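# Open top drawer of narrow three-drawer cabinet fully

## Task

Pull the top drawer of the slim cabinet with three drawers out to its full extent and leave it open, while every other drawer in the room ends fully closed; no cabinet may be shifted noticeably from its spot, and the robot must neither topple nor finish leaning, or the task fails.

## Robot and tools

Robot: a Dexmate Vega on a three-wheeled base, with a torso folding in a Z (hip, knee, waist joints), two seven-joint arms each ending in a two-finger gripper, and a head that pans and tilts. Cameras: head_camera (896x560), left_wrist_camera and right_wrist_camera (672x420), the wrist ones on the back of each hand. Seen from above at the start it is 0.70 m long, 0.63 m wide (0.91 m with folded arms), its front edge 0.35 m ahead of the base origin. Nothing catches a tip-over, and a fallen robot stays down.

Frames (metres): base frame has its origin on the floor at the turning point, 0.185 m behind the front axle; x forward, y left, z up. chest, left_hand and right_hand are printed in it. A hand point lies between the fingers, 0.033 m back from the closed tips; fingers run along its z, close along its y, and its back (camera side) faces -x. Printed hand positions get less exact at long reach. The odometry frame is the base frame as it was when the scene began.

Tools.
move: one action plus an optional cameras list (head_camera, left_wrist_camera, right_wrist_camera or all; empty list gives none; omitted gives all only when there is no action). With no action it just reports state and images. An action is base and/or joints, with optional speeds and min_time_s; or target alone, optionally with min_time_s. Parts start together.
- base: exactly one key, a relative offset from where the base last measured itself. translate_m: -2 to 2 m, forward positive. strafe_m: -2 to 2 m, left positive (heading may drift ~0.02 rad). rotate_rad: -3.2 to 3.2, counter-clockwise positive. Front wheels first steer, 0.5 to 1.1 s.
- speeds: per-motion top speed, this action only: translate_m 0.04-0.5 m/s (default 0.3), strafe_m 0.04-0.3 (default 0.3), rotate_rad 0.1-0.6 rad/s (default 0.6). Base moves end after at most 14 s.
- joints: absolute angles in rad, by name. Torso: torso_hip_rad 0 to 1.57, torso_knee_rad 0 to 3.141, torso_waist_rad -1.57 to 1.57 (chest forward lean = knee - hip - waist); named torso joints arrive together. Left arm: shoulder_pitch -3.041..3.041 (positive down), shoulder_yaw -0.423..1.523, upper_arm_roll and forearm_roll ±3.041, elbow -3.041..0.214 (0 straight, negative bends up), wrist_pitch ±1.366 (positive down), wrist_yaw -1.348..1.087 (positive left). Right arm mirrors: shoulder_pitch negative is down, shoulder_yaw -1.523..0.423, wrist_pitch negative is down, wrist_yaw -1.087..1.348 (positive still left). Grippers 0 (closed) to 0.785 per finger. Head: head_pan_rad ±2.792, head_tilt_rad ±1.483, head_camera_tilt_rad -1.483..1.378 (positive looks down). Keep head_tilt_rad at or below 0 and head_camera_tilt_rad within -1.1..0.9 when panning.
- min_time_s: 0.1-8 s minimum duration for arm and head motions of this action.
- target: moves one hand to an absolute pose in the base frame: side left/right; x, y, z in m (-3..3); pitch_deg -30..95 (90 fingers down, 0 level); heading_deg (0 forward, counter-clockwise positive) and roll_deg (default 0, positive clockwise seen from behind) within -360..360; line_only true refuses anything but a straight path. Checked only against the robot, not the room; the robot must be still. Result: reached (within 10 mm, 2 deg), short with the error (if short (part of ...), resend), or refused with a reason. Non-straight paths swing all joints and can fling the elbow wide.
wait: seconds 0-10, same cameras argument; commands nothing new.
zoom_image: camera plus region [x0,y0,x1,y1] in pixels, at most 504x504, from that camera's latest image.
finished_scene: scene number; ends the scene irreversibly. The drawer state must hold afterwards.

Results: the move line reads done or the worst status. Statuses: done; off_target (resting away, maybe still pushing); contact_stop and time_out (group drops targets and holds; torso, each arm are groups); contact_stop_at_<key> (stopped with a sibling); not_followed (a self-collision or arm-to-arm check withheld targets, with a cause line); limit_stop_at_motor_heat; unfinished. Base done means the wheels turned the full amount, slipping or not. base_odometry counts wheel turns only; turned_by_wheels and turned_by_imu give rotation since the last report; an IMU turn over 0.03 rad after a straight or sideways drive suggests a bump. A time_out on the base means something held it; a count near 0 means blocked or a wheel unable to steer (rotate slightly to free it). base_tilt gives lean in degrees (forward/right positive, ~2 deg bias). Also printed: joint_positions, joint torques, motor temperatures, on_its_own. If a move or wait is refused or stopped, later calls in the same reply are skipped; an invalid call (unknown key or camera) does not skip them.

Torso presets (hip, knee, waist): stand 0.469, 1.617, 1.048 (start); stand_high 0.78, 1.57, 0.44; lean_20 0.52, 1.05, 0.18; lean_45 0.52, 1.05, -0.26; low_lean_45 0, 0, -0.79. Fold arms before low_lean_45. Arm fold (shoulder_pitch, shoulder_yaw, upper_arm_roll, elbow, forearm_roll, wrist_pitch, wrist_yaw): left 1, 0.5, -0.6, -2.5, 0, -0.9, 0; right -1, -0.5, 0.6, -2.5, 0, 0.9, 0.

Gripper: pads open in a V; gap at the hand point is about 0.24 x angle - 0.002 m. Gripper angle does not prove a grasp. A hand carries roughly 4 kg.

Avoid: arms hitting or squeezing each other (a gripper closing on the other hand counts); driving into furniture or pushing with the base faster than default; speeding with the chest forward; hard hits on fixed or heavy objects; letting things fall. After any stop, move the arm away so it stops pressing. Contact torque at a joint's limit (141 N m shoulders, 75.2 upper arm roll and elbow, 23.5 forearm and wrist) stops that arm for 10 s. Motors heat while holding, stretching or straining; at 80 C the arm shuts down 30-60 s (MOTOR HOT appears from 65 C). The scene keeps running while you think.

Each tool is called after "Emit:" as name(argument=value, ...), one argument or row to a line, values as JSON.

## Session

Emit:
move(
  cameras=["all"],
)

Scene clock: 0.00 s.
Joint torques (N m): no reading
Motor temperatures (°C): left_arm=[31 31 31 26 40 35 41] | right_arm=[30 27 33 31 36 36 33]
base_odometry: x=+0.000 y=+0.000 heading=+0.000
turned_by_wheels: +0.000
turned_by_imu: +0.000
base_tilt: forward=+0.0 right=+0.8
base_status: not commanded
joint_positions: torso_hip_rad=+0.469 torso_knee_rad=+1.617 torso_waist_rad=+1.048 left_shoulder_pitch_rad=+2.217 left_shoulder_yaw_rad=-0.014 left_upper_arm_roll_rad=-0.004 left_elbow_rad=-1.080 left_forearm_roll_rad=+0.010 left_wrist_pitch_rad=-0.495 left_wrist_yaw_rad=-0.006 left_gripper_rad=+0.005 right_shoulder_pitch_rad=-2.194 right_shoulder_yaw_rad=-0.002 right_upper_arm_roll_rad=+0.006 right_elbow_rad=-1.112 right_forearm_roll_rad=+0.018 right_wrist_pitch_rad=+0.493 right_wrist_yaw_rad=-0.008 right_gripper_rad=+0.005 head_pan_rad=+0.000 head_tilt_rad=+0.000 head_camera_tilt_rad=+0.000
joint_status: not commanded
chest: x=-0.0111 y=+0.0000 z=+1.4155 quat_wxyz=(+0.999, +0.000, +0.050, +0.000) (m; base frame)
left_hand: x=+0.1501 y=+0.2220 z=+0.6144 quat_wxyz=(+0.402, -0.001, +0.915, -0.004) pitch_deg=+42.6 heading_deg=-0.5 roll_deg=-0.7 back=up (m; base frame)
right_hand: x=+0.1852 y=-0.2398 z=+0.6293 quat_wxyz=(+0.427, +0.011, +0.904, -0.007) pitch_deg=+39.4 heading_deg=-1.6 roll_deg=-0.3 back=up (m; base frame)
pictures: head_camera, left_wrist_camera, right_wrist_camera

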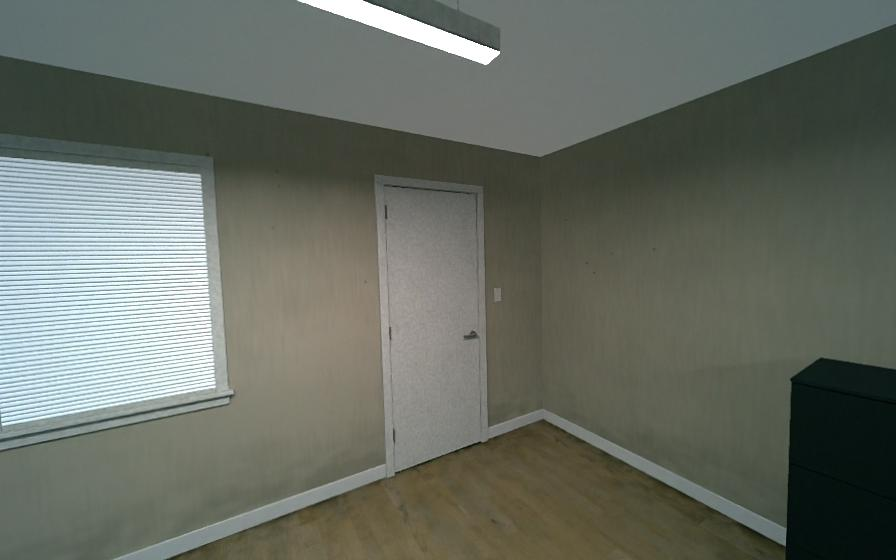

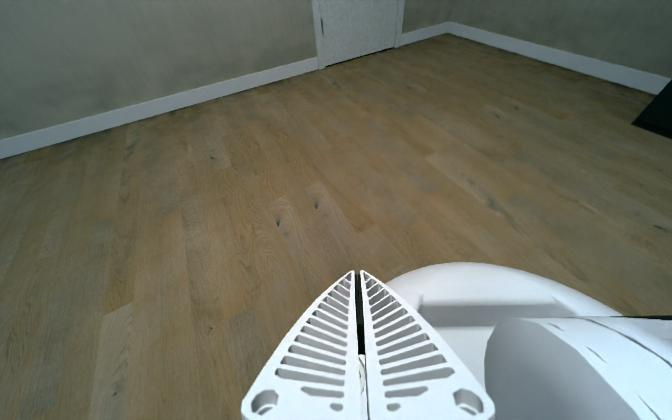

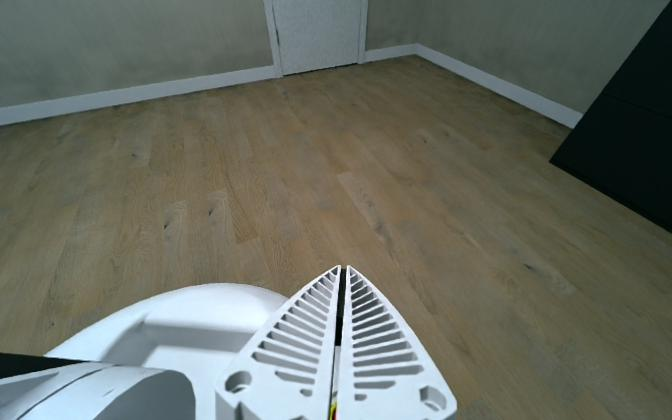

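Emit:
move(
  joints={"head_pan_rad": -1.0, "head_camera_tilt_rad": 0.3},
  cameras=["head_camera"],
)

Emit:
move(
  joints={"head_pan_rad": -2.2, "head_camera_tilt_rad": 0.3},
  cameras=["head_camera"],
)

Emit:
move(
  joints={"head_pan_rad": 1.2, "head_camera_tilt_rad": 0.3},
  cameras=["head_camera"],
)

Emit:
move(
  joints={"head_pan_rad": 2.4, "head_camera_tilt_rad": 0.3},
  cameras=["head_camera"],
)

Scene clock: 1.60 s.
Joint torques (N m): left_arm=[6.03 -0.95 -1.69 -1.95 0.22 -2.23 0.06] | right_arm=[-5.02 -0.85 0.84 -2.16 0.14 2.17 -0.08]
move: done
base_odometry: x=+0.000 y=+0.000 heading=+0.000
turned_by_wheels: +0.000
turned_by_imu: +0.000
base_tilt: forward=+0.0 right=+0.7
base_status: not commanded
joint_positions: torso_hip_rad=+0.469 torso_knee_rad=+1.617 torso_waist_rad=+1.048 left_shoulder_pitch_rad=+2.217 left_shoulder_yaw_rad=-0.014 left_upper_arm_roll_rad=-0.004 left_elbow_rad=-1.080 left_forearm_roll_rad=+0.010 left_wrist_pitch_rad=-0.495 left_wrist_yaw_rad=-0.006 left_gripper_rad=+0.005 right_shoulder_pitch_rad=-2.194 right_shoulder_yaw_rad=-0.002 right_upper_arm_roll_rad=+0.006 right_elbow_rad=-1.112 right_forearm_roll_rad=+0.018 right_wrist_pitch_rad=+0.493 right_wrist_yaw_rad=-0.008 right_gripper_rad=+0.005 head_pan_rad=-1.000 head_tilt_rad=+0.000 head_camera_tilt_rad=+0.300
joint_status: all done
chest: x=-0.0111 y=+0.0000 z=+1.4155 quat_wxyz=(+0.999, +0.000, +0.050, +0.000) (m; base frame)
left_hand: x=+0.1501 y=+0.2220 z=+0.6144 quat_wxyz=(+0.402, -0.001, +0.915, -0.004) pitch_deg=+42.6 heading_deg=-0.5 roll_deg=-0.7 back=up (m; base frame)
right_hand: x=+0.1852 y=-0.2398 z=+0.6293 quat_wxyz=(+0.427, +0.011, +0.904, -0.007) pitch_deg=+39.4 heading_deg=-1.6 roll_deg=-0.3 back=up (m; base frame)
pictures: head_camera

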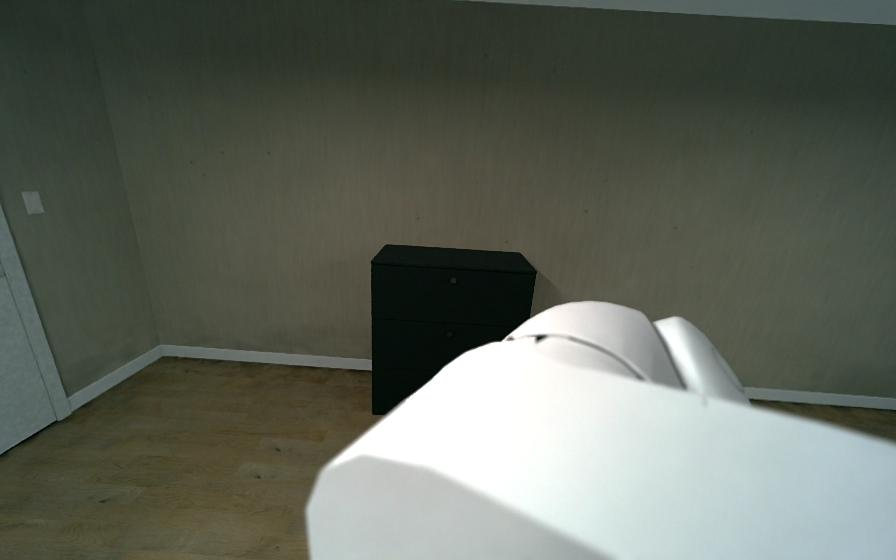

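Scene clock: 3.07 s.
Joint torques (N m): left_arm=[6.13 -0.46 -0.69 -2.26 0 -1.37 0.08] | right_arm=[-4.81 -0.89 0.42 -2.58 0.09 2.1 -0.12]
move: done
base_odometry: x=+0.000 y=+0.000 heading=+0.000
turned_by_wheels: +0.000
turned_by_imu: +0.000
base_tilt: forward=+0.1 right=+0.8
base_status: not commanded
joint_positions: torso_hip_rad=+0.469 torso_knee_rad=+1.617 torso_waist_rad=+1.048 left_shoulder_pitch_rad=+2.217 left_shoulder_yaw_rad=-0.014 left_upper_arm_roll_rad=-0.004 left_elbow_rad=-1.080 left_forearm_roll_rad=+0.010 left_wrist_pitch_rad=-0.495 left_wrist_yaw_rad=-0.006 left_gripper_rad=+0.005 right_shoulder_pitch_rad=-2.194 right_shoulder_yaw_rad=-0.002 right_upper_arm_roll_rad=+0.006 right_elbow_rad=-1.112 right_forearm_roll_rad=+0.018 right_wrist_pitch_rad=+0.493 right_wrist_yaw_rad=-0.008 right_gripper_rad=+0.005 head_pan_rad=-2.200 head_tilt_rad=+0.000 head_camera_tilt_rad=+0.300
joint_status: all done
chest: x=-0.0111 y=+0.0000 z=+1.4155 quat_wxyz=(+0.999, +0.000, +0.050, +0.000) (m; base frame)
left_hand: x=+0.1501 y=+0.2220 z=+0.6144 quat_wxyz=(+0.402, -0.001, +0.915, -0.004) pitch_deg=+42.6 heading_deg=-0.5 roll_deg=-0.7 back=up (m; base frame)
right_hand: x=+0.1852 y=-0.2398 z=+0.6293 quat_wxyz=(+0.427, +0.011, +0.904, -0.007) pitch_deg=+39.4 heading_deg=-1.6 roll_deg=-0.3 back=up (m; base frame)
pictures: head_camera

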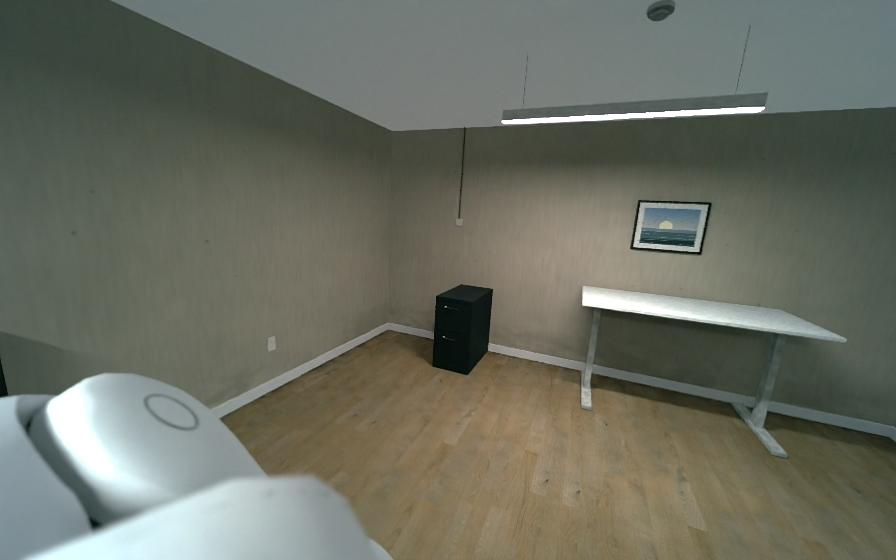

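Scene clock: 6.00 s.
Joint torques (N m): left_arm=[5.97 -1.72 -1 -2.63 0.12 -1.18 -0.03] | right_arm=[-4.01 -1.33 0.74 -2.37 0 2.55 0]
move: done
base_odometry: x=+0.000 y=+0.000 heading=+0.000
turned_by_wheels: +0.000
turned_by_imu: +0.000
base_tilt: forward=+0.1 right=+0.7
base_status: not commanded
joint_positions: torso_hip_rad=+0.469 torso_knee_rad=+1.617 torso_waist_rad=+1.048 left_shoulder_pitch_rad=+2.217 left_shoulder_yaw_rad=-0.014 left_upper_arm_roll_rad=-0.004 left_elbow_rad=-1.080 left_forearm_roll_rad=+0.010 left_wrist_pitch_rad=-0.495 left_wrist_yaw_rad=-0.006 left_gripper_rad=+0.005 right_shoulder_pitch_rad=-2.194 right_shoulder_yaw_rad=-0.002 right_upper_arm_roll_rad=+0.006 right_elbow_rad=-1.112 right_forearm_roll_rad=+0.018 right_wrist_pitch_rad=+0.493 right_wrist_yaw_rad=-0.008 right_gripper_rad=+0.005 head_pan_rad=+1.200 head_tilt_rad=+0.000 head_camera_tilt_rad=+0.300
joint_status: all done
chest: x=-0.0111 y=+0.0000 z=+1.4155 quat_wxyz=(+0.999, +0.000, +0.050, +0.000) (m; base frame)
left_hand: x=+0.1501 y=+0.2220 z=+0.6144 quat_wxyz=(+0.402, -0.001, +0.915, -0.004) pitch_deg=+42.6 heading_deg=-0.5 roll_deg=-0.7 back=up (m; base frame)
right_hand: x=+0.1852 y=-0.2398 z=+0.6293 quat_wxyz=(+0.427, +0.011, +0.904, -0.007) pitch_deg=+39.4 heading_deg=-1.6 roll_deg=-0.3 back=up (m; base frame)
pictures: head_camera

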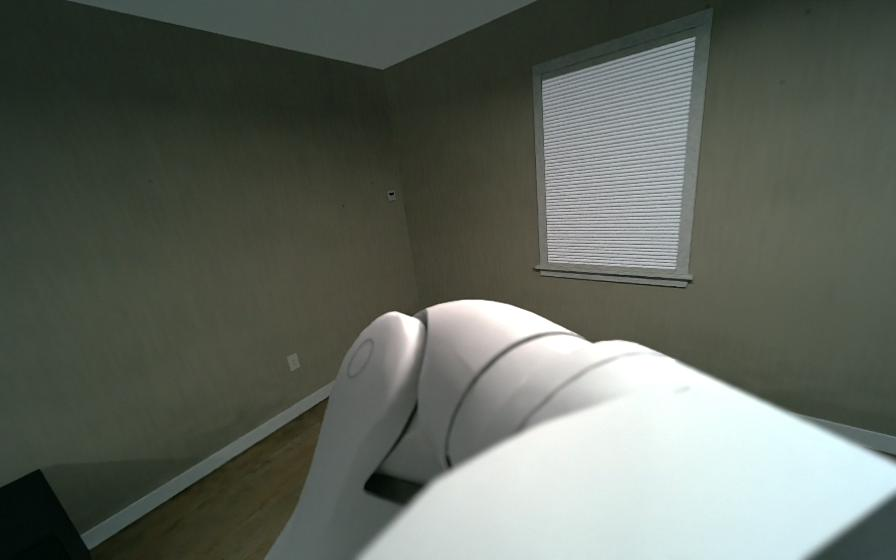

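Scene clock: 7.47 s.
Joint torques (N m): left_arm=[5.89 -1.31 -0.8 -2.16 -0.13 -1.57 -0.18] | right_arm=[-4.75 -0.2 0.35 -2.29 0.02 2.85 0.06]
move: done
base_odometry: x=+0.000 y=+0.000 heading=+0.000
turned_by_wheels: +0.000
turned_by_imu: +0.000
base_tilt: forward=+0.0 right=+0.7
base_status: not commanded
joint_positions: torso_hip_rad=+0.469 torso_knee_rad=+1.617 torso_waist_rad=+1.048 left_shoulder_pitch_rad=+2.217 left_shoulder_yaw_rad=-0.014 left_upper_arm_roll_rad=-0.004 left_elbow_rad=-1.080 left_forearm_roll_rad=+0.010 left_wrist_pitch_rad=-0.495 left_wrist_yaw_rad=-0.006 left_gripper_rad=+0.005 right_shoulder_pitch_rad=-2.194 right_shoulder_yaw_rad=-0.002 right_upper_arm_roll_rad=+0.006 right_elbow_rad=-1.112 right_forearm_roll_rad=+0.018 right_wrist_pitch_rad=+0.493 right_wrist_yaw_rad=-0.008 right_gripper_rad=+0.005 head_pan_rad=+2.400 head_tilt_rad=+0.000 head_camera_tilt_rad=+0.300
joint_status: all done
chest: x=-0.0111 y=+0.0000 z=+1.4155 quat_wxyz=(+0.999, +0.000, +0.050, +0.000) (m; base frame)
left_hand: x=+0.1501 y=+0.2220 z=+0.6144 quat_wxyz=(+0.402, -0.001, +0.915, -0.004) pitch_deg=+42.6 heading_deg=-0.5 roll_deg=-0.7 back=up (m; base frame)
right_hand: x=+0.1852 y=-0.2398 z=+0.6293 quat_wxyz=(+0.427, +0.011, +0.904, -0.007) pitch_deg=+39.4 heading_deg=-1.6 roll_deg=-0.3 back=up (m; base frame)
pictures: head_camera

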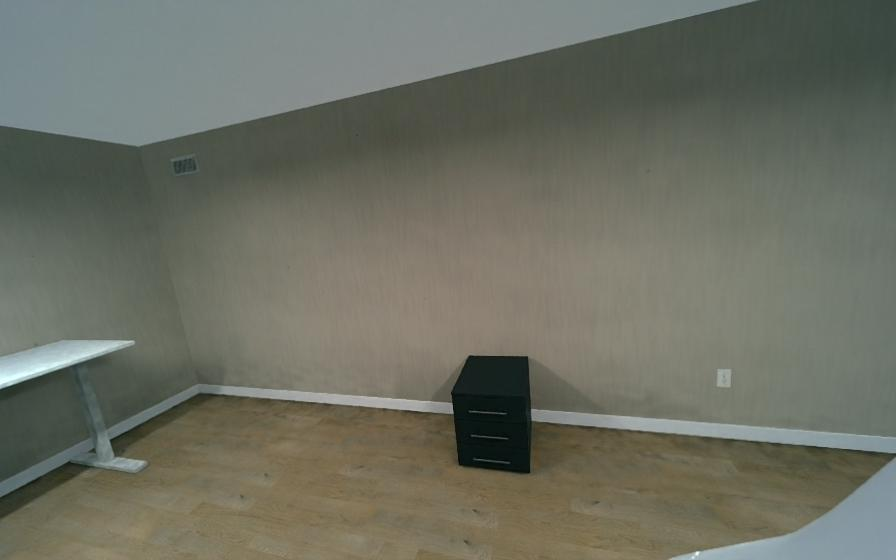

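Emit:
zoom_image(
  camera="head_camera",
  region=[420, 330, 560, 490],
)

Emit:
move(
  joints={"head_pan_rad": -2.3, "head_camera_tilt_rad": 0.3},
  cameras=["head_camera"],
)

Emit:
zoom_image(
  camera="head_camera",
  region=[420, 250, 600, 400],
)

Emit:
move(
  joints={"head_pan_rad": -0.85, "head_camera_tilt_rad": 0.3},
  cameras=["head_camera"],
)

Emit:
zoom_image(
  camera="head_camera",
  region=[430, 220, 660, 450],
)

Scaled by 3.150 from the camera's 896x560 image, which has a finer 960x600 frame.

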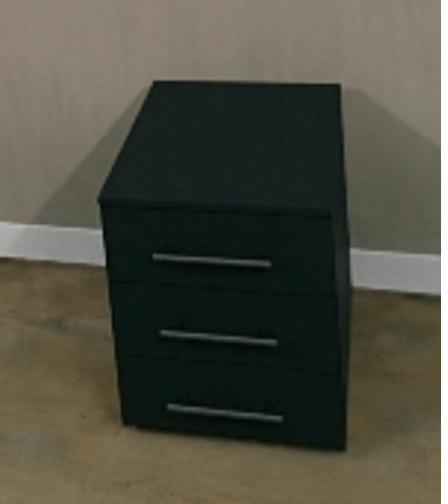

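Scene clock: 11.93 s.
Joint torques (N m): left_arm=[6.23 0.41 -1.01 -2.85 0.03 -1.49 -0.25] | right_arm=[-5.22 -1.08 0.65 -2.22 0.21 2.05 -0.04]
move: done
base_odometry: x=+0.000 y=+0.000 heading=+0.000
turned_by_wheels: +0.000
turned_by_imu: +0.000
base_tilt: forward=+0.0 right=+0.7
base_status: not commanded
joint_positions: torso_hip_rad=+0.469 torso_knee_rad=+1.617 torso_waist_rad=+1.048 left_shoulder_pitch_rad=+2.217 left_shoulder_yaw_rad=-0.014 left_upper_arm_roll_rad=-0.004 left_elbow_rad=-1.080 left_forearm_roll_rad=+0.010 left_wrist_pitch_rad=-0.495 left_wrist_yaw_rad=-0.006 left_gripper_rad=+0.005 right_shoulder_pitch_rad=-2.194 right_shoulder_yaw_rad=-0.002 right_upper_arm_roll_rad=+0.006 right_elbow_rad=-1.112 right_forearm_roll_rad=+0.018 right_wrist_pitch_rad=+0.493 right_wrist_yaw_rad=-0.008 right_gripper_rad=+0.005 head_pan_rad=-2.300 head_tilt_rad=+0.000 head_camera_tilt_rad=+0.300
joint_status: all done
chest: x=-0.0111 y=+0.0000 z=+1.4155 quat_wxyz=(+0.999, +0.000, +0.050, +0.000) (m; base frame)
left_hand: x=+0.1501 y=+0.2220 z=+0.6144 quat_wxyz=(+0.402, -0.001, +0.915, -0.004) pitch_deg=+42.6 heading_deg=-0.5 roll_deg=-0.7 back=up (m; base frame)
right_hand: x=+0.1852 y=-0.2398 z=+0.6293 quat_wxyz=(+0.427, +0.011, +0.904, -0.007) pitch_deg=+39.4 heading_deg=-1.6 roll_deg=-0.3 back=up (m; base frame)
pictures: head_camera

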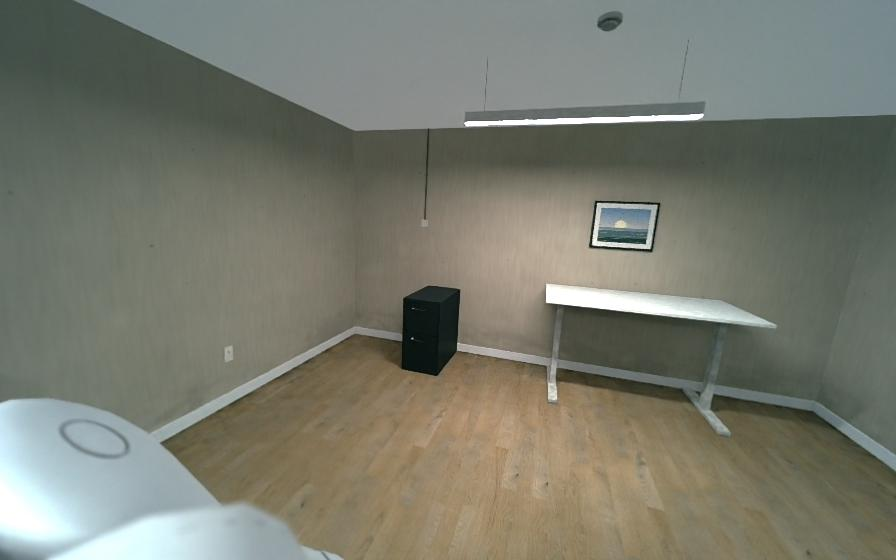

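Scaled by 2.800 from the camera's 896x560 image, which has a finer 960x600 frame.

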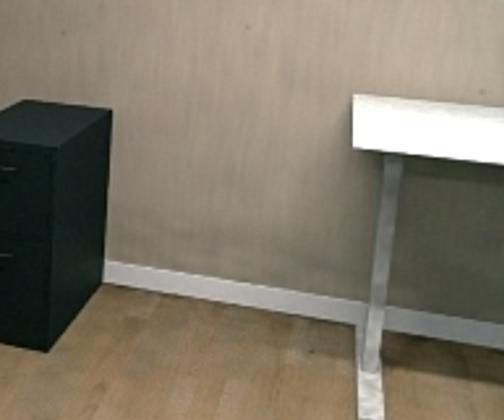

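Scene clock: 13.57 s.
Joint torques (N m): left_arm=[6.83 -0.49 -0.75 -2.41 0.04 -1.35 -0.06] | right_arm=[-4.01 0.19 0.31 -1.83 0.06 2.03 0.05]
move: done
base_odometry: x=+0.000 y=+0.000 heading=+0.000
turned_by_wheels: +0.000
turned_by_imu: +0.000
base_tilt: forward=+0.0 right=+0.8
base_status: not commanded
joint_positions: torso_hip_rad=+0.469 torso_knee_rad=+1.617 torso_waist_rad=+1.048 left_shoulder_pitch_rad=+2.217 left_shoulder_yaw_rad=-0.014 left_upper_arm_roll_rad=-0.004 left_elbow_rad=-1.080 left_forearm_roll_rad=+0.010 left_wrist_pitch_rad=-0.495 left_wrist_yaw_rad=-0.006 left_gripper_rad=+0.005 right_shoulder_pitch_rad=-2.194 right_shoulder_yaw_rad=-0.002 right_upper_arm_roll_rad=+0.006 right_elbow_rad=-1.112 right_forearm_roll_rad=+0.018 right_wrist_pitch_rad=+0.493 right_wrist_yaw_rad=-0.008 right_gripper_rad=+0.005 head_pan_rad=-0.850 head_tilt_rad=+0.000 head_camera_tilt_rad=+0.300
joint_status: all done
chest: x=-0.0111 y=+0.0000 z=+1.4155 quat_wxyz=(+0.999, +0.000, +0.050, +0.000) (m; base frame)
left_hand: x=+0.1501 y=+0.2220 z=+0.6144 quat_wxyz=(+0.402, -0.001, +0.915, -0.004) pitch_deg=+42.6 heading_deg=-0.5 roll_deg=-0.7 back=up (m; base frame)
right_hand: x=+0.1852 y=-0.2398 z=+0.6293 quat_wxyz=(+0.427, +0.011, +0.904, -0.007) pitch_deg=+39.4 heading_deg=-1.6 roll_deg=-0.3 back=up (m; base frame)
pictures: head_camera

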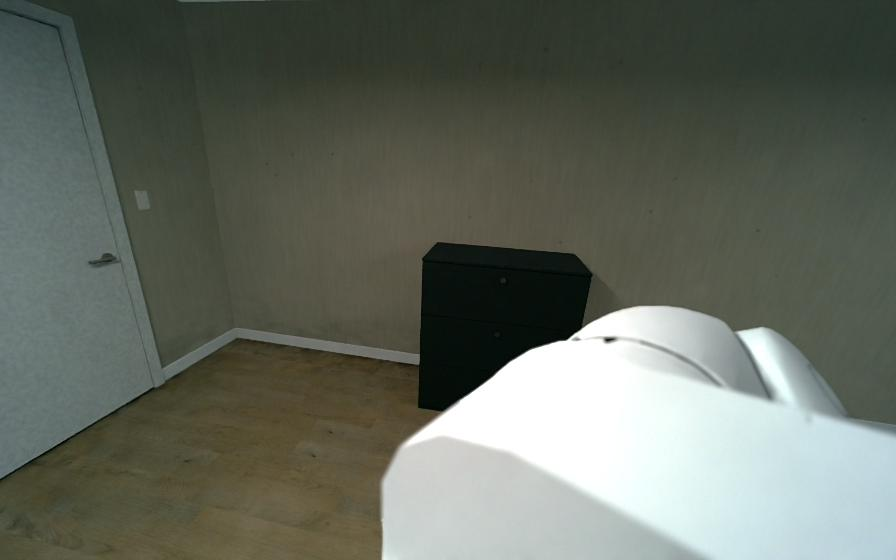

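Scaled by 2.191 from the camera's 896x560 image, which has a finer 960x600 frame.

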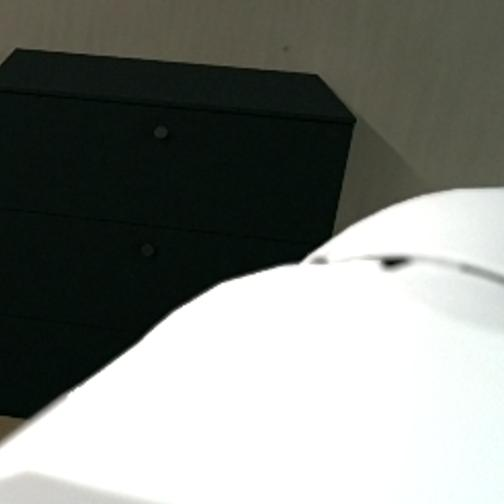

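Emit:
move(
  base={"rotate_rad": 2.42},
  joints={"head_pan_rad": 0, "head_camera_tilt_rad": 0.45},
  cameras=["head_camera"],
)

Emit:
zoom_image(
  camera="head_camera",
  region=[360, 250, 560, 450],
)

Scene clock: 19.43 s.
Joint torques (N m): left_arm=[6.75 -1.71 -1.95 -2.01 -0.21 -1.48 -0.05] | right_arm=[-5.34 -1.82 0.5 -1.55 0.2 1.91 -0.06]
move: done
base_odometry: x=+0.003 y=-0.001 heading=+2.427
turned_by_wheels: +2.427
turned_by_imu: +2.414
base_tilt: forward=+0.0 right=+0.9
base_status: done
joint_positions: torso_hip_rad=+0.469 torso_knee_rad=+1.617 torso_waist_rad=+1.048 left_shoulder_pitch_rad=+2.217 left_shoulder_yaw_rad=-0.014 left_upper_arm_roll_rad=-0.004 left_elbow_rad=-1.080 left_forearm_roll_rad=+0.010 left_wrist_pitch_rad=-0.495 left_wrist_yaw_rad=-0.006 left_gripper_rad=+0.005 right_shoulder_pitch_rad=-2.194 right_shoulder_yaw_rad=-0.002 right_upper_arm_roll_rad=+0.006 right_elbow_rad=-1.112 right_forearm_roll_rad=+0.018 right_wrist_pitch_rad=+0.493 right_wrist_yaw_rad=-0.008 right_gripper_rad=+0.005 head_pan_rad=+0.000 head_tilt_rad=+0.000 head_camera_tilt_rad=+0.450
joint_status: all done
chest: x=-0.0111 y=+0.0000 z=+1.4155 quat_wxyz=(+0.999, +0.000, +0.050, +0.000) (m; base frame)
left_hand: x=+0.1501 y=+0.2220 z=+0.6144 quat_wxyz=(+0.402, -0.001, +0.915, -0.004) pitch_deg=+42.6 heading_deg=-0.5 roll_deg=-0.7 back=up (m; base frame)
right_hand: x=+0.1852 y=-0.2398 z=+0.6293 quat_wxyz=(+0.427, +0.011, +0.904, -0.007) pitch_deg=+39.4 heading_deg=-1.6 roll_deg=-0.3 back=up (m; base frame)
pictures: head_camera

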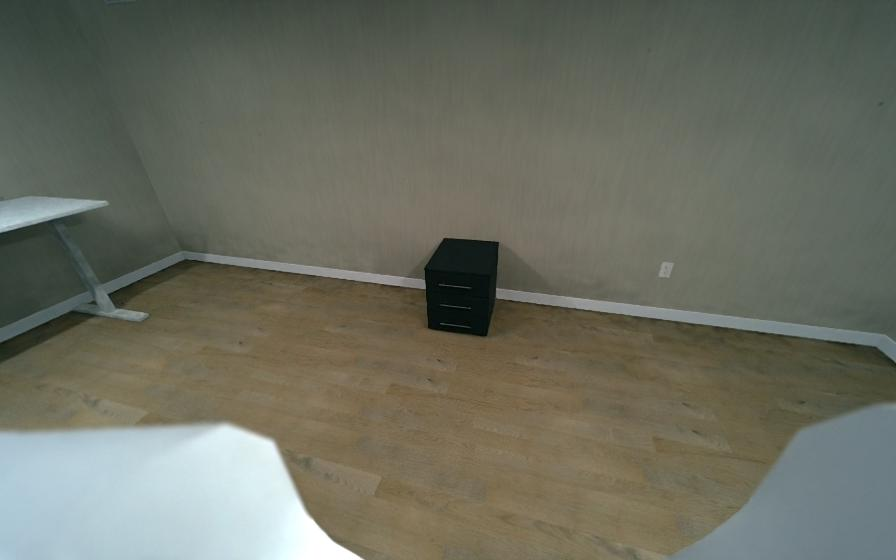

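Scaled by 2.520 from the camera's 896x560 image, which has a finer 960x600 frame.

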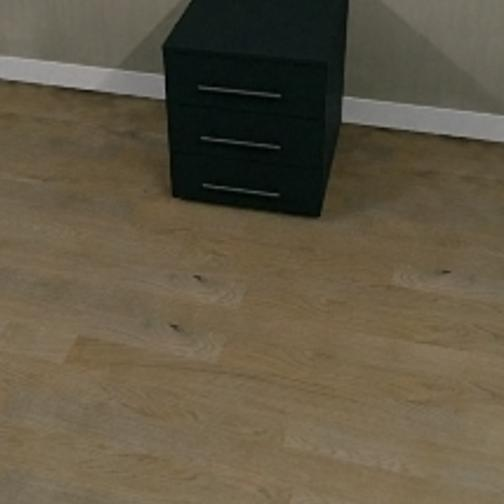

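Emit:
move(
  joints={"torso_hip_rad": 0.52, "torso_knee_rad": 1.05, "torso_waist_rad": 0.33},
  cameras=["head_camera"],
)

Scene clock: 24.33 s.
Joint torques (N m): left_arm=[7.09 -1.49 -0.78 -1.9 0.07 -1.01 -0.01] | right_arm=[-7.94 -1.35 0.5 -0.65 0.09 1.58 0.01]
move: done
base_odometry: x=+0.003 y=-0.001 heading=+2.428
turned_by_wheels: +0.000
turned_by_imu: +0.000
base_tilt: forward=+0.0 right=+0.8
base_status: not commanded
joint_positions: torso_hip_rad=+0.520 torso_knee_rad=+1.050 torso_waist_rad=+0.330 left_shoulder_pitch_rad=+2.217 left_shoulder_yaw_rad=-0.014 left_upper_arm_roll_rad=-0.004 left_elbow_rad=-1.080 left_forearm_roll_rad=+0.010 left_wrist_pitch_rad=-0.495 left_wrist_yaw_rad=-0.006 left_gripper_rad=+0.005 right_shoulder_pitch_rad=-2.194 right_shoulder_yaw_rad=-0.002 right_upper_arm_roll_rad=+0.006 right_elbow_rad=-1.112 right_forearm_roll_rad=+0.018 right_wrist_pitch_rad=+0.493 right_wrist_yaw_rad=-0.008 right_gripper_rad=+0.005 head_pan_rad=+0.000 head_tilt_rad=+0.000 head_camera_tilt_rad=+0.450
joint_status: all done
chest: x=-0.2034 y=+0.0000 z=+1.3092 quat_wxyz=(+0.995, +0.000, +0.100, +0.000) (m; base frame)
left_hand: x=-0.1229 y=+0.2220 z=+0.4959 quat_wxyz=(+0.356, -0.001, +0.934, -0.004) pitch_deg=+48.3 heading_deg=-0.5 roll_deg=-0.7 back=up (m; base frame)
right_hand: x=-0.0866 y=-0.2398 z=+0.5074 quat_wxyz=(+0.381, +0.011, +0.924, -0.008) pitch_deg=+45.1 heading_deg=-1.8 roll_deg=-0.5 back=up (m; base frame)
pictures: head_camera

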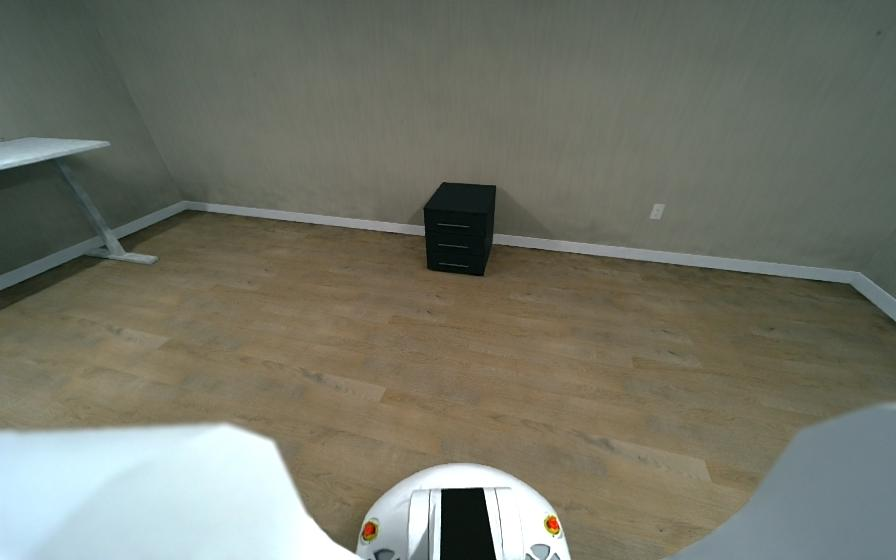

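Emit:
move(
  joints={"torso_hip_rad": 0.3, "torso_knee_rad": 1.2, "torso_waist_rad": 0.7},
)

Scene clock: 27.83 s.
Joint torques (N m): left_arm=[8.42 -0.96 -1.42 -1.97 0.26 -1.61 -0.21] | right_arm=[-7.39 -1.8 0.63 -0.99 0.26 2 -0.13]
move: done
base_odometry: x=+0.003 y=-0.001 heading=+2.427
turned_by_wheels: +0.000
turned_by_imu: +0.000
base_tilt: forward=+0.0 right=+0.8
base_status: not commanded
joint_positions: torso_hip_rad=+0.300 torso_knee_rad=+1.200 torso_waist_rad=+0.700 left_shoulder_pitch_rad=+2.217 left_shoulder_yaw_rad=-0.014 left_upper_arm_roll_rad=-0.004 left_elbow_rad=-1.080 left_forearm_roll_rad=+0.010 left_wrist_pitch_rad=-0.495 left_wrist_yaw_rad=-0.006 left_gripper_rad=+0.005 right_shoulder_pitch_rad=-2.194 right_shoulder_yaw_rad=-0.002 right_upper_arm_roll_rad=+0.006 right_elbow_rad=-1.112 right_forearm_roll_rad=+0.018 right_wrist_pitch_rad=+0.493 right_wrist_yaw_rad=-0.008 right_gripper_rad=+0.005 head_pan_rad=+0.000 head_tilt_rad=+0.000 head_camera_tilt_rad=+0.450
joint_status: all done
chest: x=-0.0270 y=+0.0000 z=+1.3262 quat_wxyz=(+0.995, +0.000, +0.100, +0.000) (m; base frame)
left_hand: x=+0.0535 y=+0.2220 z=+0.5129 quat_wxyz=(+0.356, -0.001, +0.934, -0.004) pitch_deg=+48.3 heading_deg=-0.5 roll_deg=-0.7 back=up (m; base frame)
right_hand: x=+0.0899 y=-0.2398 z=+0.5244 quat_wxyz=(+0.381, +0.011, +0.924, -0.008) pitch_deg=+45.1 heading_deg=-1.8 roll_deg=-0.5 back=up (m; base frame)
pictures: none

Emit:
move(
  target={"side": "right", "x": 0.45, "y": -0.25, "z": 0.75, "pitch_deg": 45, "heading_deg": 0, "roll_deg": 90},
  cameras=["head_camera", "right_wrist_camera"],
)

Emit:
move(
  joints={"left_elbow_rad": -2.0, "left_shoulder_pitch_rad": 2.0},
)

Scene clock: 36.33 s.
Joint torques (N m): left_arm=[8.96 0.7 -0.77 -1.86 0.16 -1.88 -0.05] | right_arm=[17.29 -4.99 0.61 -6.7 -0.48 -0.09 0.96]
move: done
base_odometry: x=+0.003 y=-0.001 heading=+2.427
turned_by_wheels: +0.000
turned_by_imu: +0.000
base_tilt: forward=+0.1 right=+0.8
base_status: not commanded
joint_positions: torso_hip_rad=+0.300 torso_knee_rad=+1.200 torso_waist_rad=+0.700 left_shoulder_pitch_rad=+2.217 left_shoulder_yaw_rad=-0.014 left_upper_arm_roll_rad=-0.004 left_elbow_rad=-1.080 left_forearm_roll_rad=+0.010 left_wrist_pitch_rad=-0.495 left_wrist_yaw_rad=-0.006 left_gripper_rad=+0.005 right_shoulder_pitch_rad=-1.794 right_shoulder_yaw_rad=-0.420 right_upper_arm_roll_rad=-0.200 right_elbow_rad=-2.033 right_forearm_roll_rad=+1.875 right_wrist_pitch_rad=+0.354 right_wrist_yaw_rad=-0.728 right_gripper_rad=+0.005 head_pan_rad=+0.000 head_tilt_rad=+0.000 head_camera_tilt_rad=+0.450
joint_status: not commanded
chest: x=-0.0270 y=+0.0000 z=+1.3262 quat_wxyz=(+0.995, +0.000, +0.100, +0.000) (m; base frame)
left_hand: x=+0.0535 y=+0.2220 z=+0.5129 quat_wxyz=(+0.356, -0.001, +0.934, -0.004) pitch_deg=+48.3 heading_deg=-0.5 roll_deg=-0.7 back=up (m; base frame)
right_hand: x=+0.4495 y=-0.2516 z=+0.7491 quat_wxyz=(+0.272, +0.653, +0.653, +0.269) pitch_deg=+45.0 heading_deg=-0.3 roll_deg=+89.7 (m; base frame)
right_hand_status: reached (checked arc [the straight line was blocked; over the whole arc the hand travels 0.57 m to end 0.43 m from its start, up to 0.17 m off the straight line; right_forearm_roll_rad turns most, 1.86 rad; on the way or at its end the hand turns up to 89 deg from its attitude at the start], planned for 6.2 s): 2 mm and 0.2 deg off.
pictures: head_camera, right_wrist_camera

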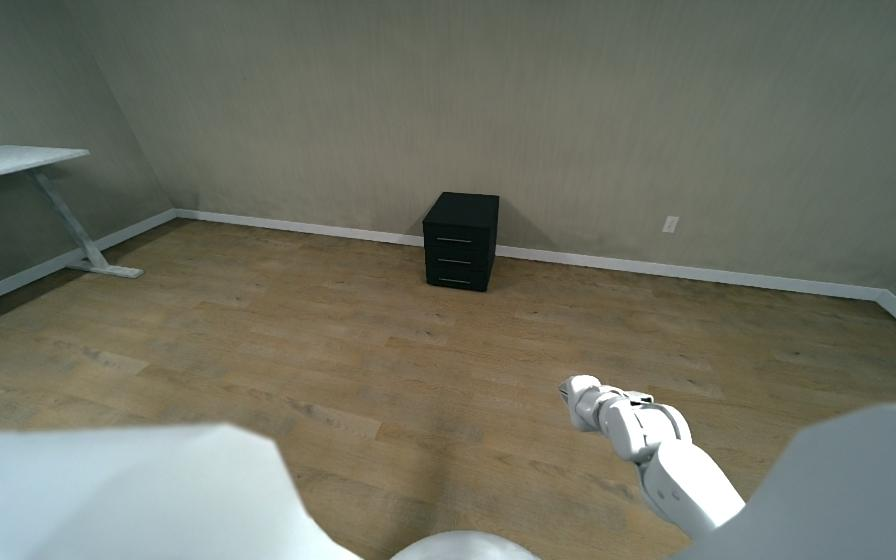

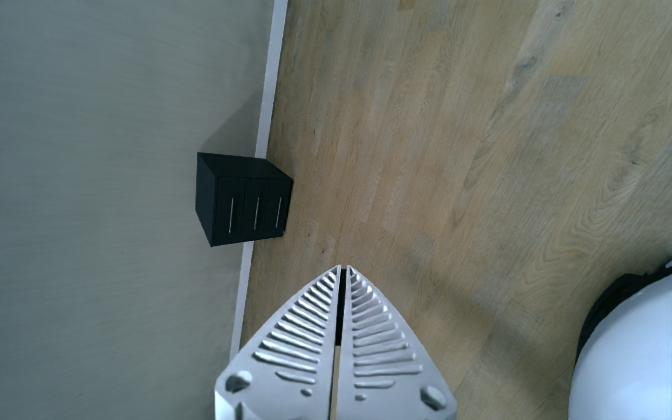

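Scene clock: 40.80 s.
Joint torques (N m): left_arm=[-9.65 0.6 -0.53 -8.33 0.08 -2.03 0.07] | right_arm=[18.19 -4.67 0.56 -8.95 -0.29 0.09 0.99]
move: done
base_odometry: x=+0.003 y=-0.001 heading=+2.427
turned_by_wheels: +0.000
turned_by_imu: +0.000
base_tilt: forward=+0.0 right=+0.7
base_status: not commanded
joint_positions: torso_hip_rad=+0.300 torso_knee_rad=+1.200 torso_waist_rad=+0.700 left_shoulder_pitch_rad=+2.001 left_shoulder_yaw_rad=-0.014 left_upper_arm_roll_rad=-0.004 left_elbow_rad=-1.996 left_forearm_roll_rad=+0.010 left_wrist_pitch_rad=-0.495 left_wrist_yaw_rad=-0.006 left_gripper_rad=+0.005 right_shoulder_pitch_rad=-1.793 right_shoulder_yaw_rad=-0.421 right_upper_arm_roll_rad=-0.200 right_elbow_rad=-2.035 right_forearm_roll_rad=+1.879 right_wrist_pitch_rad=+0.353 right_wrist_yaw_rad=-0.730 right_gripper_rad=+0.005 head_pan_rad=+0.000 head_tilt_rad=+0.000 head_camera_tilt_rad=+0.450
joint_status: all done
chest: x=-0.0270 y=+0.0000 z=+1.3262 quat_wxyz=(+0.995, +0.000, +0.100, +0.000) (m; base frame)
left_hand: x=+0.4574 y=+0.2293 z=+1.0474 quat_wxyz=(+0.802, +0.000, +0.598, +0.002) pitch_deg=-16.6 heading_deg=+0.2 roll_deg=+0.1 back=up (m; base frame)
right_hand: x=+0.4497 y=-0.2502 z=+0.7497 quat_wxyz=(+0.270, +0.653, +0.653, +0.270) pitch_deg=+45.0 heading_deg=+0.0 roll_deg=+90.0 (m; base frame)
pictures: none

Emit:
move(
  base={"rotate_rad": -0.18},
)

Emit:
move(
  base={"translate_m": 0.5},
  joints={"torso_hip_rad": 0.2, "torso_knee_rad": 0.8, "torso_waist_rad": 0.1, "head_camera_tilt_rad": 0.15},
  cameras=["head_camera"],
)

Scene clock: 43.37 s.
Joint torques (N m): left_arm=[-8.83 -0.26 -1.26 -8.74 -0.06 -0.95 0.13] | right_arm=[16.45 -4.89 1.15 -8.54 -0.37 -0.56 0.85]
move: done
base_odometry: x=+0.003 y=-0.001 heading=+2.247
turned_by_wheels: -0.180
turned_by_imu: -0.179
base_tilt: forward=+0.1 right=+0.8
base_status: done
joint_positions: torso_hip_rad=+0.300 torso_knee_rad=+1.200 torso_waist_rad=+0.700 left_shoulder_pitch_rad=+2.000 left_shoulder_yaw_rad=-0.014 left_upper_arm_roll_rad=-0.004 left_elbow_rad=-2.000 left_forearm_roll_rad=+0.010 left_wrist_pitch_rad=-0.495 left_wrist_yaw_rad=-0.006 left_gripper_rad=+0.005 right_shoulder_pitch_rad=-1.793 right_shoulder_yaw_rad=-0.421 right_upper_arm_roll_rad=-0.200 right_elbow_rad=-2.035 right_forearm_roll_rad=+1.879 right_wrist_pitch_rad=+0.353 right_wrist_yaw_rad=-0.730 right_gripper_rad=+0.005 head_pan_rad=+0.000 head_tilt_rad=+0.000 head_camera_tilt_rad=+0.450
joint_status: not commanded
chest: x=-0.0270 y=+0.0000 z=+1.3262 quat_wxyz=(+0.995, +0.000, +0.100, +0.000) (m; base frame)
left_hand: x=+0.4577 y=+0.2294 z=+1.0502 quat_wxyz=(+0.803, +0.000, +0.596, +0.002) pitch_deg=-16.8 heading_deg=+0.2 roll_deg=+0.1 back=up (m; base frame)
right_hand: x=+0.4497 y=-0.2502 z=+0.7497 quat_wxyz=(+0.270, +0.653, +0.653, +0.270) pitch_deg=+45.0 heading_deg=+0.0 roll_deg=+90.0 (m; base frame)
pictures: none

Scene clock: 46.87 s.
Joint torques (N m): left_arm=[-1.24 -0.01 -0.26 -6.88 0.05 -2.3 0.18] | right_arm=[9.9 -4.62 -0.32 -7.76 -0.54 -0.59 0.77]
move: done
base_odometry: x=-0.311 y=+0.389 heading=+2.248
turned_by_wheels: +0.001
turned_by_imu: +0.001
base_tilt: forward=+0.1 right=+0.7
base_status: done
joint_positions: torso_hip_rad=+0.200 torso_knee_rad=+0.800 torso_waist_rad=+0.100 left_shoulder_pitch_rad=+2.000 left_shoulder_yaw_rad=-0.014 left_upper_arm_roll_rad=-0.004 left_elbow_rad=-2.000 left_forearm_roll_rad=+0.010 left_wrist_pitch_rad=-0.495 left_wrist_yaw_rad=-0.006 left_gripper_rad=+0.005 right_shoulder_pitch_rad=-1.793 right_shoulder_yaw_rad=-0.421 right_upper_arm_roll_rad=-0.200 right_elbow_rad=-2.035 right_forearm_roll_rad=+1.879 right_wrist_pitch_rad=+0.353 right_wrist_yaw_rad=-0.730 right_gripper_rad=+0.005 head_pan_rad=+0.000 head_tilt_rad=+0.000 head_camera_tilt_rad=+0.150
joint_status: all done
chest: x=+0.0176 y=+0.0000 z=+1.1916 quat_wxyz=(+0.969, +0.000, +0.247, +0.000) (m; base frame)
left_hand: x=+0.3990 y=+0.2294 z=+0.7848 quat_wxyz=(+0.705, +0.000, +0.709, +0.002) pitch_deg=+0.3 heading_deg=+0.2 roll_deg=+0.2 back=up (m; base frame)
right_hand: x=+0.3027 y=-0.2502 z=+0.5001 quat_wxyz=(+0.170, +0.687, +0.686, +0.170) pitch_deg=+62.2 heading_deg=+0.0 roll_deg=+90.0 (m; base frame)
pictures: head_camera

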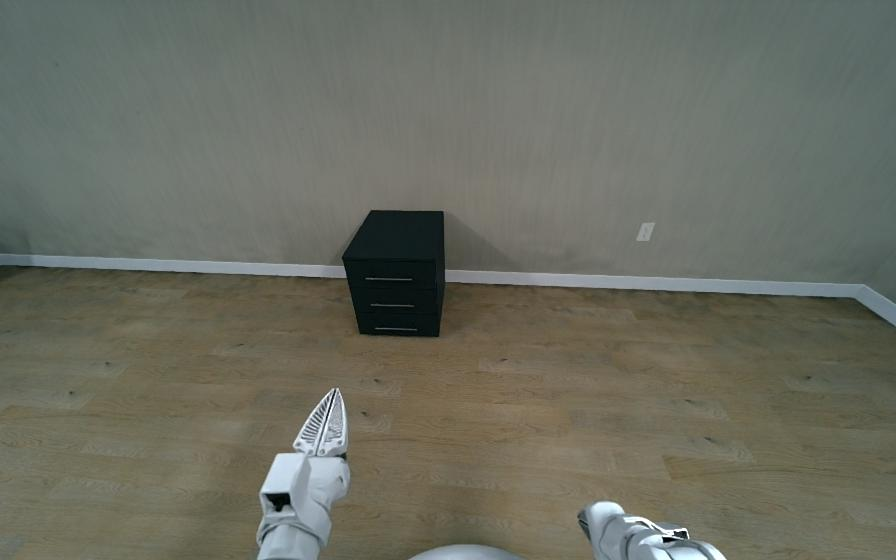

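Emit:
zoom_image(
  camera="head_camera",
  region=[250, 200, 500, 500],
)

Scaled by 1.680 from the camera's 896x560 image, which has a finer 960x600 frame.

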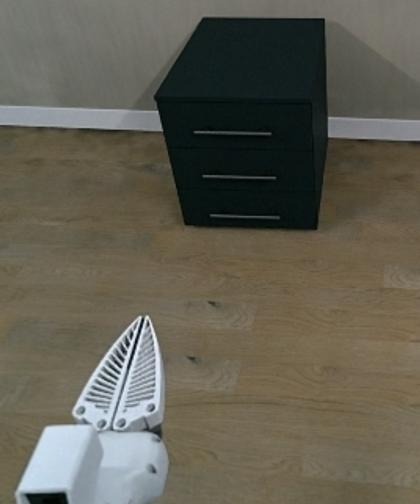

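Emit:
move(
  joints={"right_shoulder_pitch_rad": -2.0, "right_shoulder_yaw_rad": -0.1, "right_upper_arm_roll_rad": 0, "right_elbow_rad": -2.2, "right_forearm_roll_rad": 0, "right_wrist_pitch_rad": 0.3, "right_wrist_yaw_rad": 0},
)

Emit:
move(
  base={"translate_m": 0.35},
  joints={"torso_hip_rad": 0.05, "torso_knee_rad": 0.6, "torso_waist_rad": 0.0},
  cameras=["head_camera"],
)

Scene clock: 55.87 s.
Joint torques (N m): left_arm=[-1.33 -0.13 -1.58 -6.52 -0.04 -2.07 -0.17] | right_arm=[-14.15 -0.7 5.07 -7.33 0.02 2.25 0.2]
move: done
base_odometry: x=-0.311 y=+0.389 heading=+2.248
turned_by_wheels: +0.000
turned_by_imu: +0.000
base_tilt: forward=+0.0 right=+0.7
base_status: not commanded
joint_positions: torso_hip_rad=+0.200 torso_knee_rad=+0.800 torso_waist_rad=+0.100 left_shoulder_pitch_rad=+2.000 left_shoulder_yaw_rad=-0.014 left_upper_arm_roll_rad=-0.004 left_elbow_rad=-2.000 left_forearm_roll_rad=+0.010 left_wrist_pitch_rad=-0.495 left_wrist_yaw_rad=-0.006 left_gripper_rad=+0.005 right_shoulder_pitch_rad=-1.999 right_shoulder_yaw_rad=-0.101 right_upper_arm_roll_rad=-0.001 right_elbow_rad=-2.199 right_forearm_roll_rad=+0.004 right_wrist_pitch_rad=+0.300 right_wrist_yaw_rad=-0.002 right_gripper_rad=+0.005 head_pan_rad=+0.000 head_tilt_rad=+0.000 head_camera_tilt_rad=+0.150
joint_status: all done
chest: x=+0.0176 y=+0.0000 z=+1.1916 quat_wxyz=(+0.969, +0.000, +0.247, +0.000) (m; base frame)
left_hand: x=+0.3990 y=+0.2294 z=+0.7848 quat_wxyz=(+0.705, +0.000, +0.709, +0.002) pitch_deg=+0.3 heading_deg=+0.2 roll_deg=+0.2 back=up (m; base frame)
right_hand: x=+0.4271 y=-0.2145 z=+0.8331 quat_wxyz=(+0.706, -0.047, +0.706, +0.008) pitch_deg=+0.1 heading_deg=+4.5 roll_deg=-3.2 back=up (m; base frame)
pictures: none

Scene clock: 58.57 s.
Joint torques (N m): left_arm=[-0.04 0.84 -0.87 -5.41 -0.03 -2 -0.08] | right_arm=[-13.74 0.31 4.58 -8.06 0.01 2.53 0.23]
move: done
base_odometry: x=-0.531 y=+0.661 heading=+2.249
turned_by_wheels: +0.001
turned_by_imu: +0.001
base_tilt: forward=+0.0 right=+0.8
base_status: done
joint_positions: torso_hip_rad=+0.050 torso_knee_rad=+0.600 torso_waist_rad=+0.000 left_shoulder_pitch_rad=+2.000 left_shoulder_yaw_rad=-0.014 left_upper_arm_roll_rad=-0.004 left_elbow_rad=-2.000 left_forearm_roll_rad=+0.010 left_wrist_pitch_rad=-0.495 left_wrist_yaw_rad=-0.006 left_gripper_rad=+0.005 right_shoulder_pitch_rad=-2.000 right_shoulder_yaw_rad=-0.100 right_upper_arm_roll_rad=+0.000 right_elbow_rad=-2.200 right_forearm_roll_rad=+0.000 right_wrist_pitch_rad=+0.300 right_wrist_yaw_rad=+0.000 right_gripper_rad=+0.005 head_pan_rad=+0.000 head_tilt_rad=+0.000 head_camera_tilt_rad=+0.150
joint_status: all done
chest: x=+0.0428 y=+0.0000 z=+1.1112 quat_wxyz=(+0.962, +0.000, +0.272, +0.000) (m; base frame)
left_hand: x=+0.4034 y=+0.2294 z=+0.6858 quat_wxyz=(+0.687, +0.000, +0.727, +0.002) pitch_deg=+3.2 heading_deg=+0.2 roll_deg=+0.2 back=up (m; base frame)
right_hand: x=+0.4337 y=-0.2139 z=+0.7326 quat_wxyz=(+0.688, -0.049, +0.724, +0.009) pitch_deg=+3.0 heading_deg=+4.6 roll_deg=-3.2 back=up (m; base frame)
pictures: head_camera

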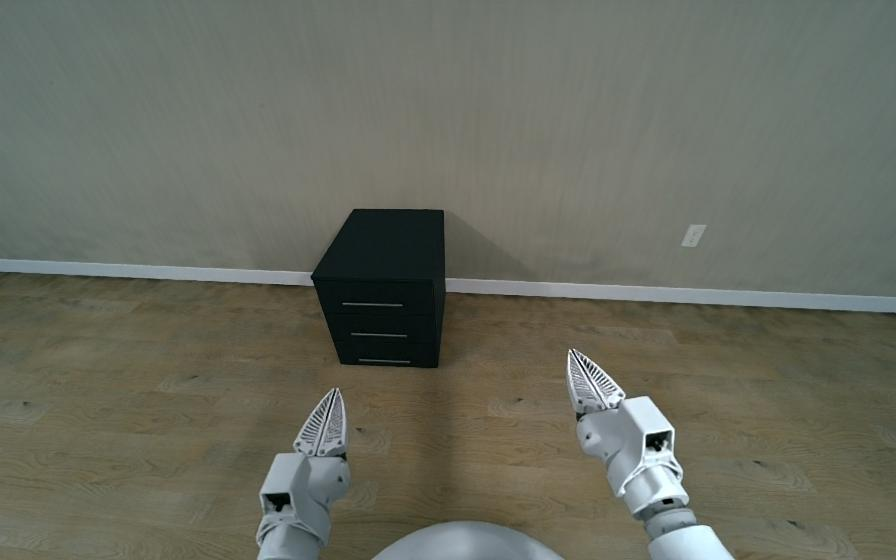

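Emit:
move(
  base={"rotate_rad": -0.055},
  joints={"left_gripper_rad": 0.3},
)

Emit:
move(
  base={"strafe_m": 0.08},
  cameras=["head_camera"],
)

Emit:
zoom_image(
  camera="head_camera",
  region=[280, 200, 530, 400],
)

Scene clock: 60.17 s.
Joint torques (N m): left_arm=[-1.34 0.47 -1.18 -5.32 0.08 -2.47 -0.02] | right_arm=[-13.32 -0.84 4.54 -8.67 -0.07 2.6 0.08]
move: done
base_odometry: x=-0.531 y=+0.661 heading=+2.194
turned_by_wheels: -0.055
turned_by_imu: -0.052
base_tilt: forward=+0.0 right=+0.7
base_status: done
joint_positions: torso_hip_rad=+0.050 torso_knee_rad=+0.600 torso_waist_rad=+0.000 left_shoulder_pitch_rad=+2.000 left_shoulder_yaw_rad=-0.014 left_upper_arm_roll_rad=-0.004 left_elbow_rad=-2.000 left_forearm_roll_rad=+0.010 left_wrist_pitch_rad=-0.495 left_wrist_yaw_rad=-0.006 left_gripper_rad=+0.300 right_shoulder_pitch_rad=-2.000 right_shoulder_yaw_rad=-0.100 right_upper_arm_roll_rad=+0.000 right_elbow_rad=-2.200 right_forearm_roll_rad=+0.000 right_wrist_pitch_rad=+0.300 right_wrist_yaw_rad=+0.000 right_gripper_rad=+0.005 head_pan_rad=+0.000 head_tilt_rad=+0.000 head_camera_tilt_rad=+0.150
joint_status: all done
chest: x=+0.0428 y=+0.0000 z=+1.1112 quat_wxyz=(+0.962, +0.000, +0.272, +0.000) (m; base frame)
left_hand: x=+0.4034 y=+0.2294 z=+0.6858 quat_wxyz=(+0.687, +0.000, +0.727, +0.002) pitch_deg=+3.2 heading_deg=+0.2 roll_deg=+0.2 back=up (m; base frame)
right_hand: x=+0.4337 y=-0.2139 z=+0.7326 quat_wxyz=(+0.688, -0.049, +0.724, +0.009) pitch_deg=+3.0 heading_deg=+4.6 roll_deg=-3.2 back=up (m; base frame)
pictures: none

Scene clock: 62.20 s.
Joint torques (N m): left_arm=[0.23 -0.53 -0.58 -6.29 0.13 -1.6 -0.13] | right_arm=[-13.44 -0.77 4.14 -7.48 0.07 2.02 0.04]
move: done
base_odometry: x=-0.595 y=+0.615 heading=+2.197
turned_by_wheels: +0.002
turned_by_imu: +0.003
base_tilt: forward=+0.0 right=+0.7
base_status: done
joint_positions: torso_hip_rad=+0.050 torso_knee_rad=+0.600 torso_waist_rad=+0.000 left_shoulder_pitch_rad=+2.000 left_shoulder_yaw_rad=-0.014 left_upper_arm_roll_rad=-0.004 left_elbow_rad=-2.000 left_forearm_roll_rad=+0.010 left_wrist_pitch_rad=-0.495 left_wrist_yaw_rad=-0.006 left_gripper_rad=+0.300 right_shoulder_pitch_rad=-2.000 right_shoulder_yaw_rad=-0.100 right_upper_arm_roll_rad=+0.000 right_elbow_rad=-2.200 right_forearm_roll_rad=+0.000 right_wrist_pitch_rad=+0.300 right_wrist_yaw_rad=+0.000 right_gripper_rad=+0.005 head_pan_rad=+0.000 head_tilt_rad=+0.000 head_camera_tilt_rad=+0.150
joint_status: not commanded
chest: x=+0.0428 y=+0.0000 z=+1.1112 quat_wxyz=(+0.962, +0.000, +0.272, +0.000) (m; base frame)
left_hand: x=+0.4034 y=+0.2294 z=+0.6858 quat_wxyz=(+0.687, +0.000, +0.727, +0.002) pitch_deg=+3.2 heading_deg=+0.2 roll_deg=+0.2 back=up (m; base frame)
right_hand: x=+0.4337 y=-0.2139 z=+0.7326 quat_wxyz=(+0.688, -0.049, +0.724, +0.009) pitch_deg=+3.0 heading_deg=+4.6 roll_deg=-3.2 back=up (m; base frame)
pictures: head_camera

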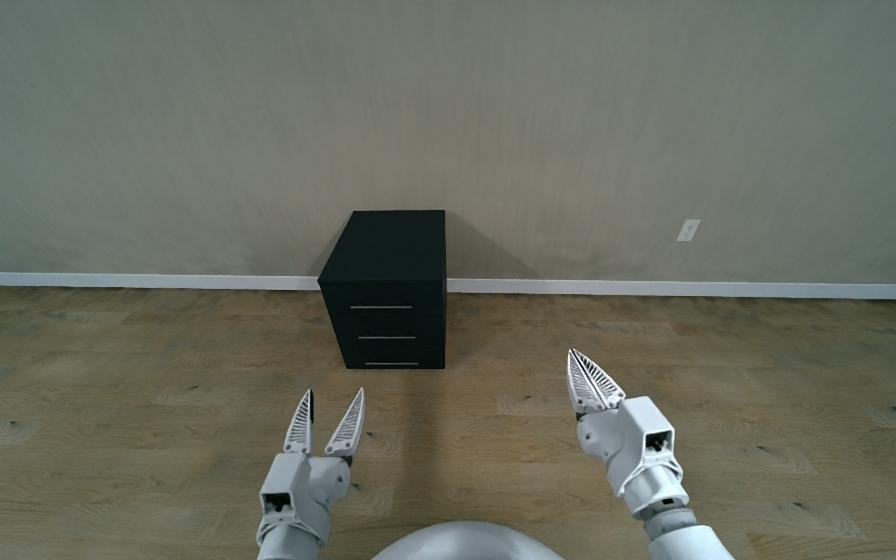

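Scaled by 2.016 from the camera's 896x560 image, which has a finer 960x600 frame.

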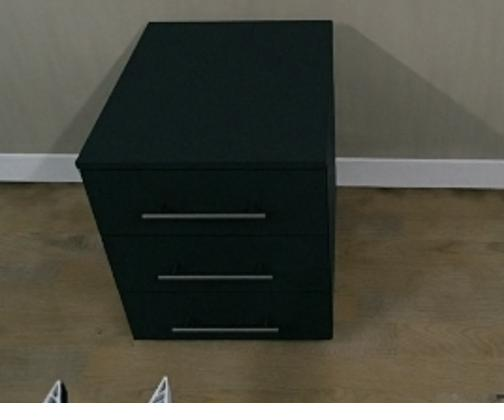

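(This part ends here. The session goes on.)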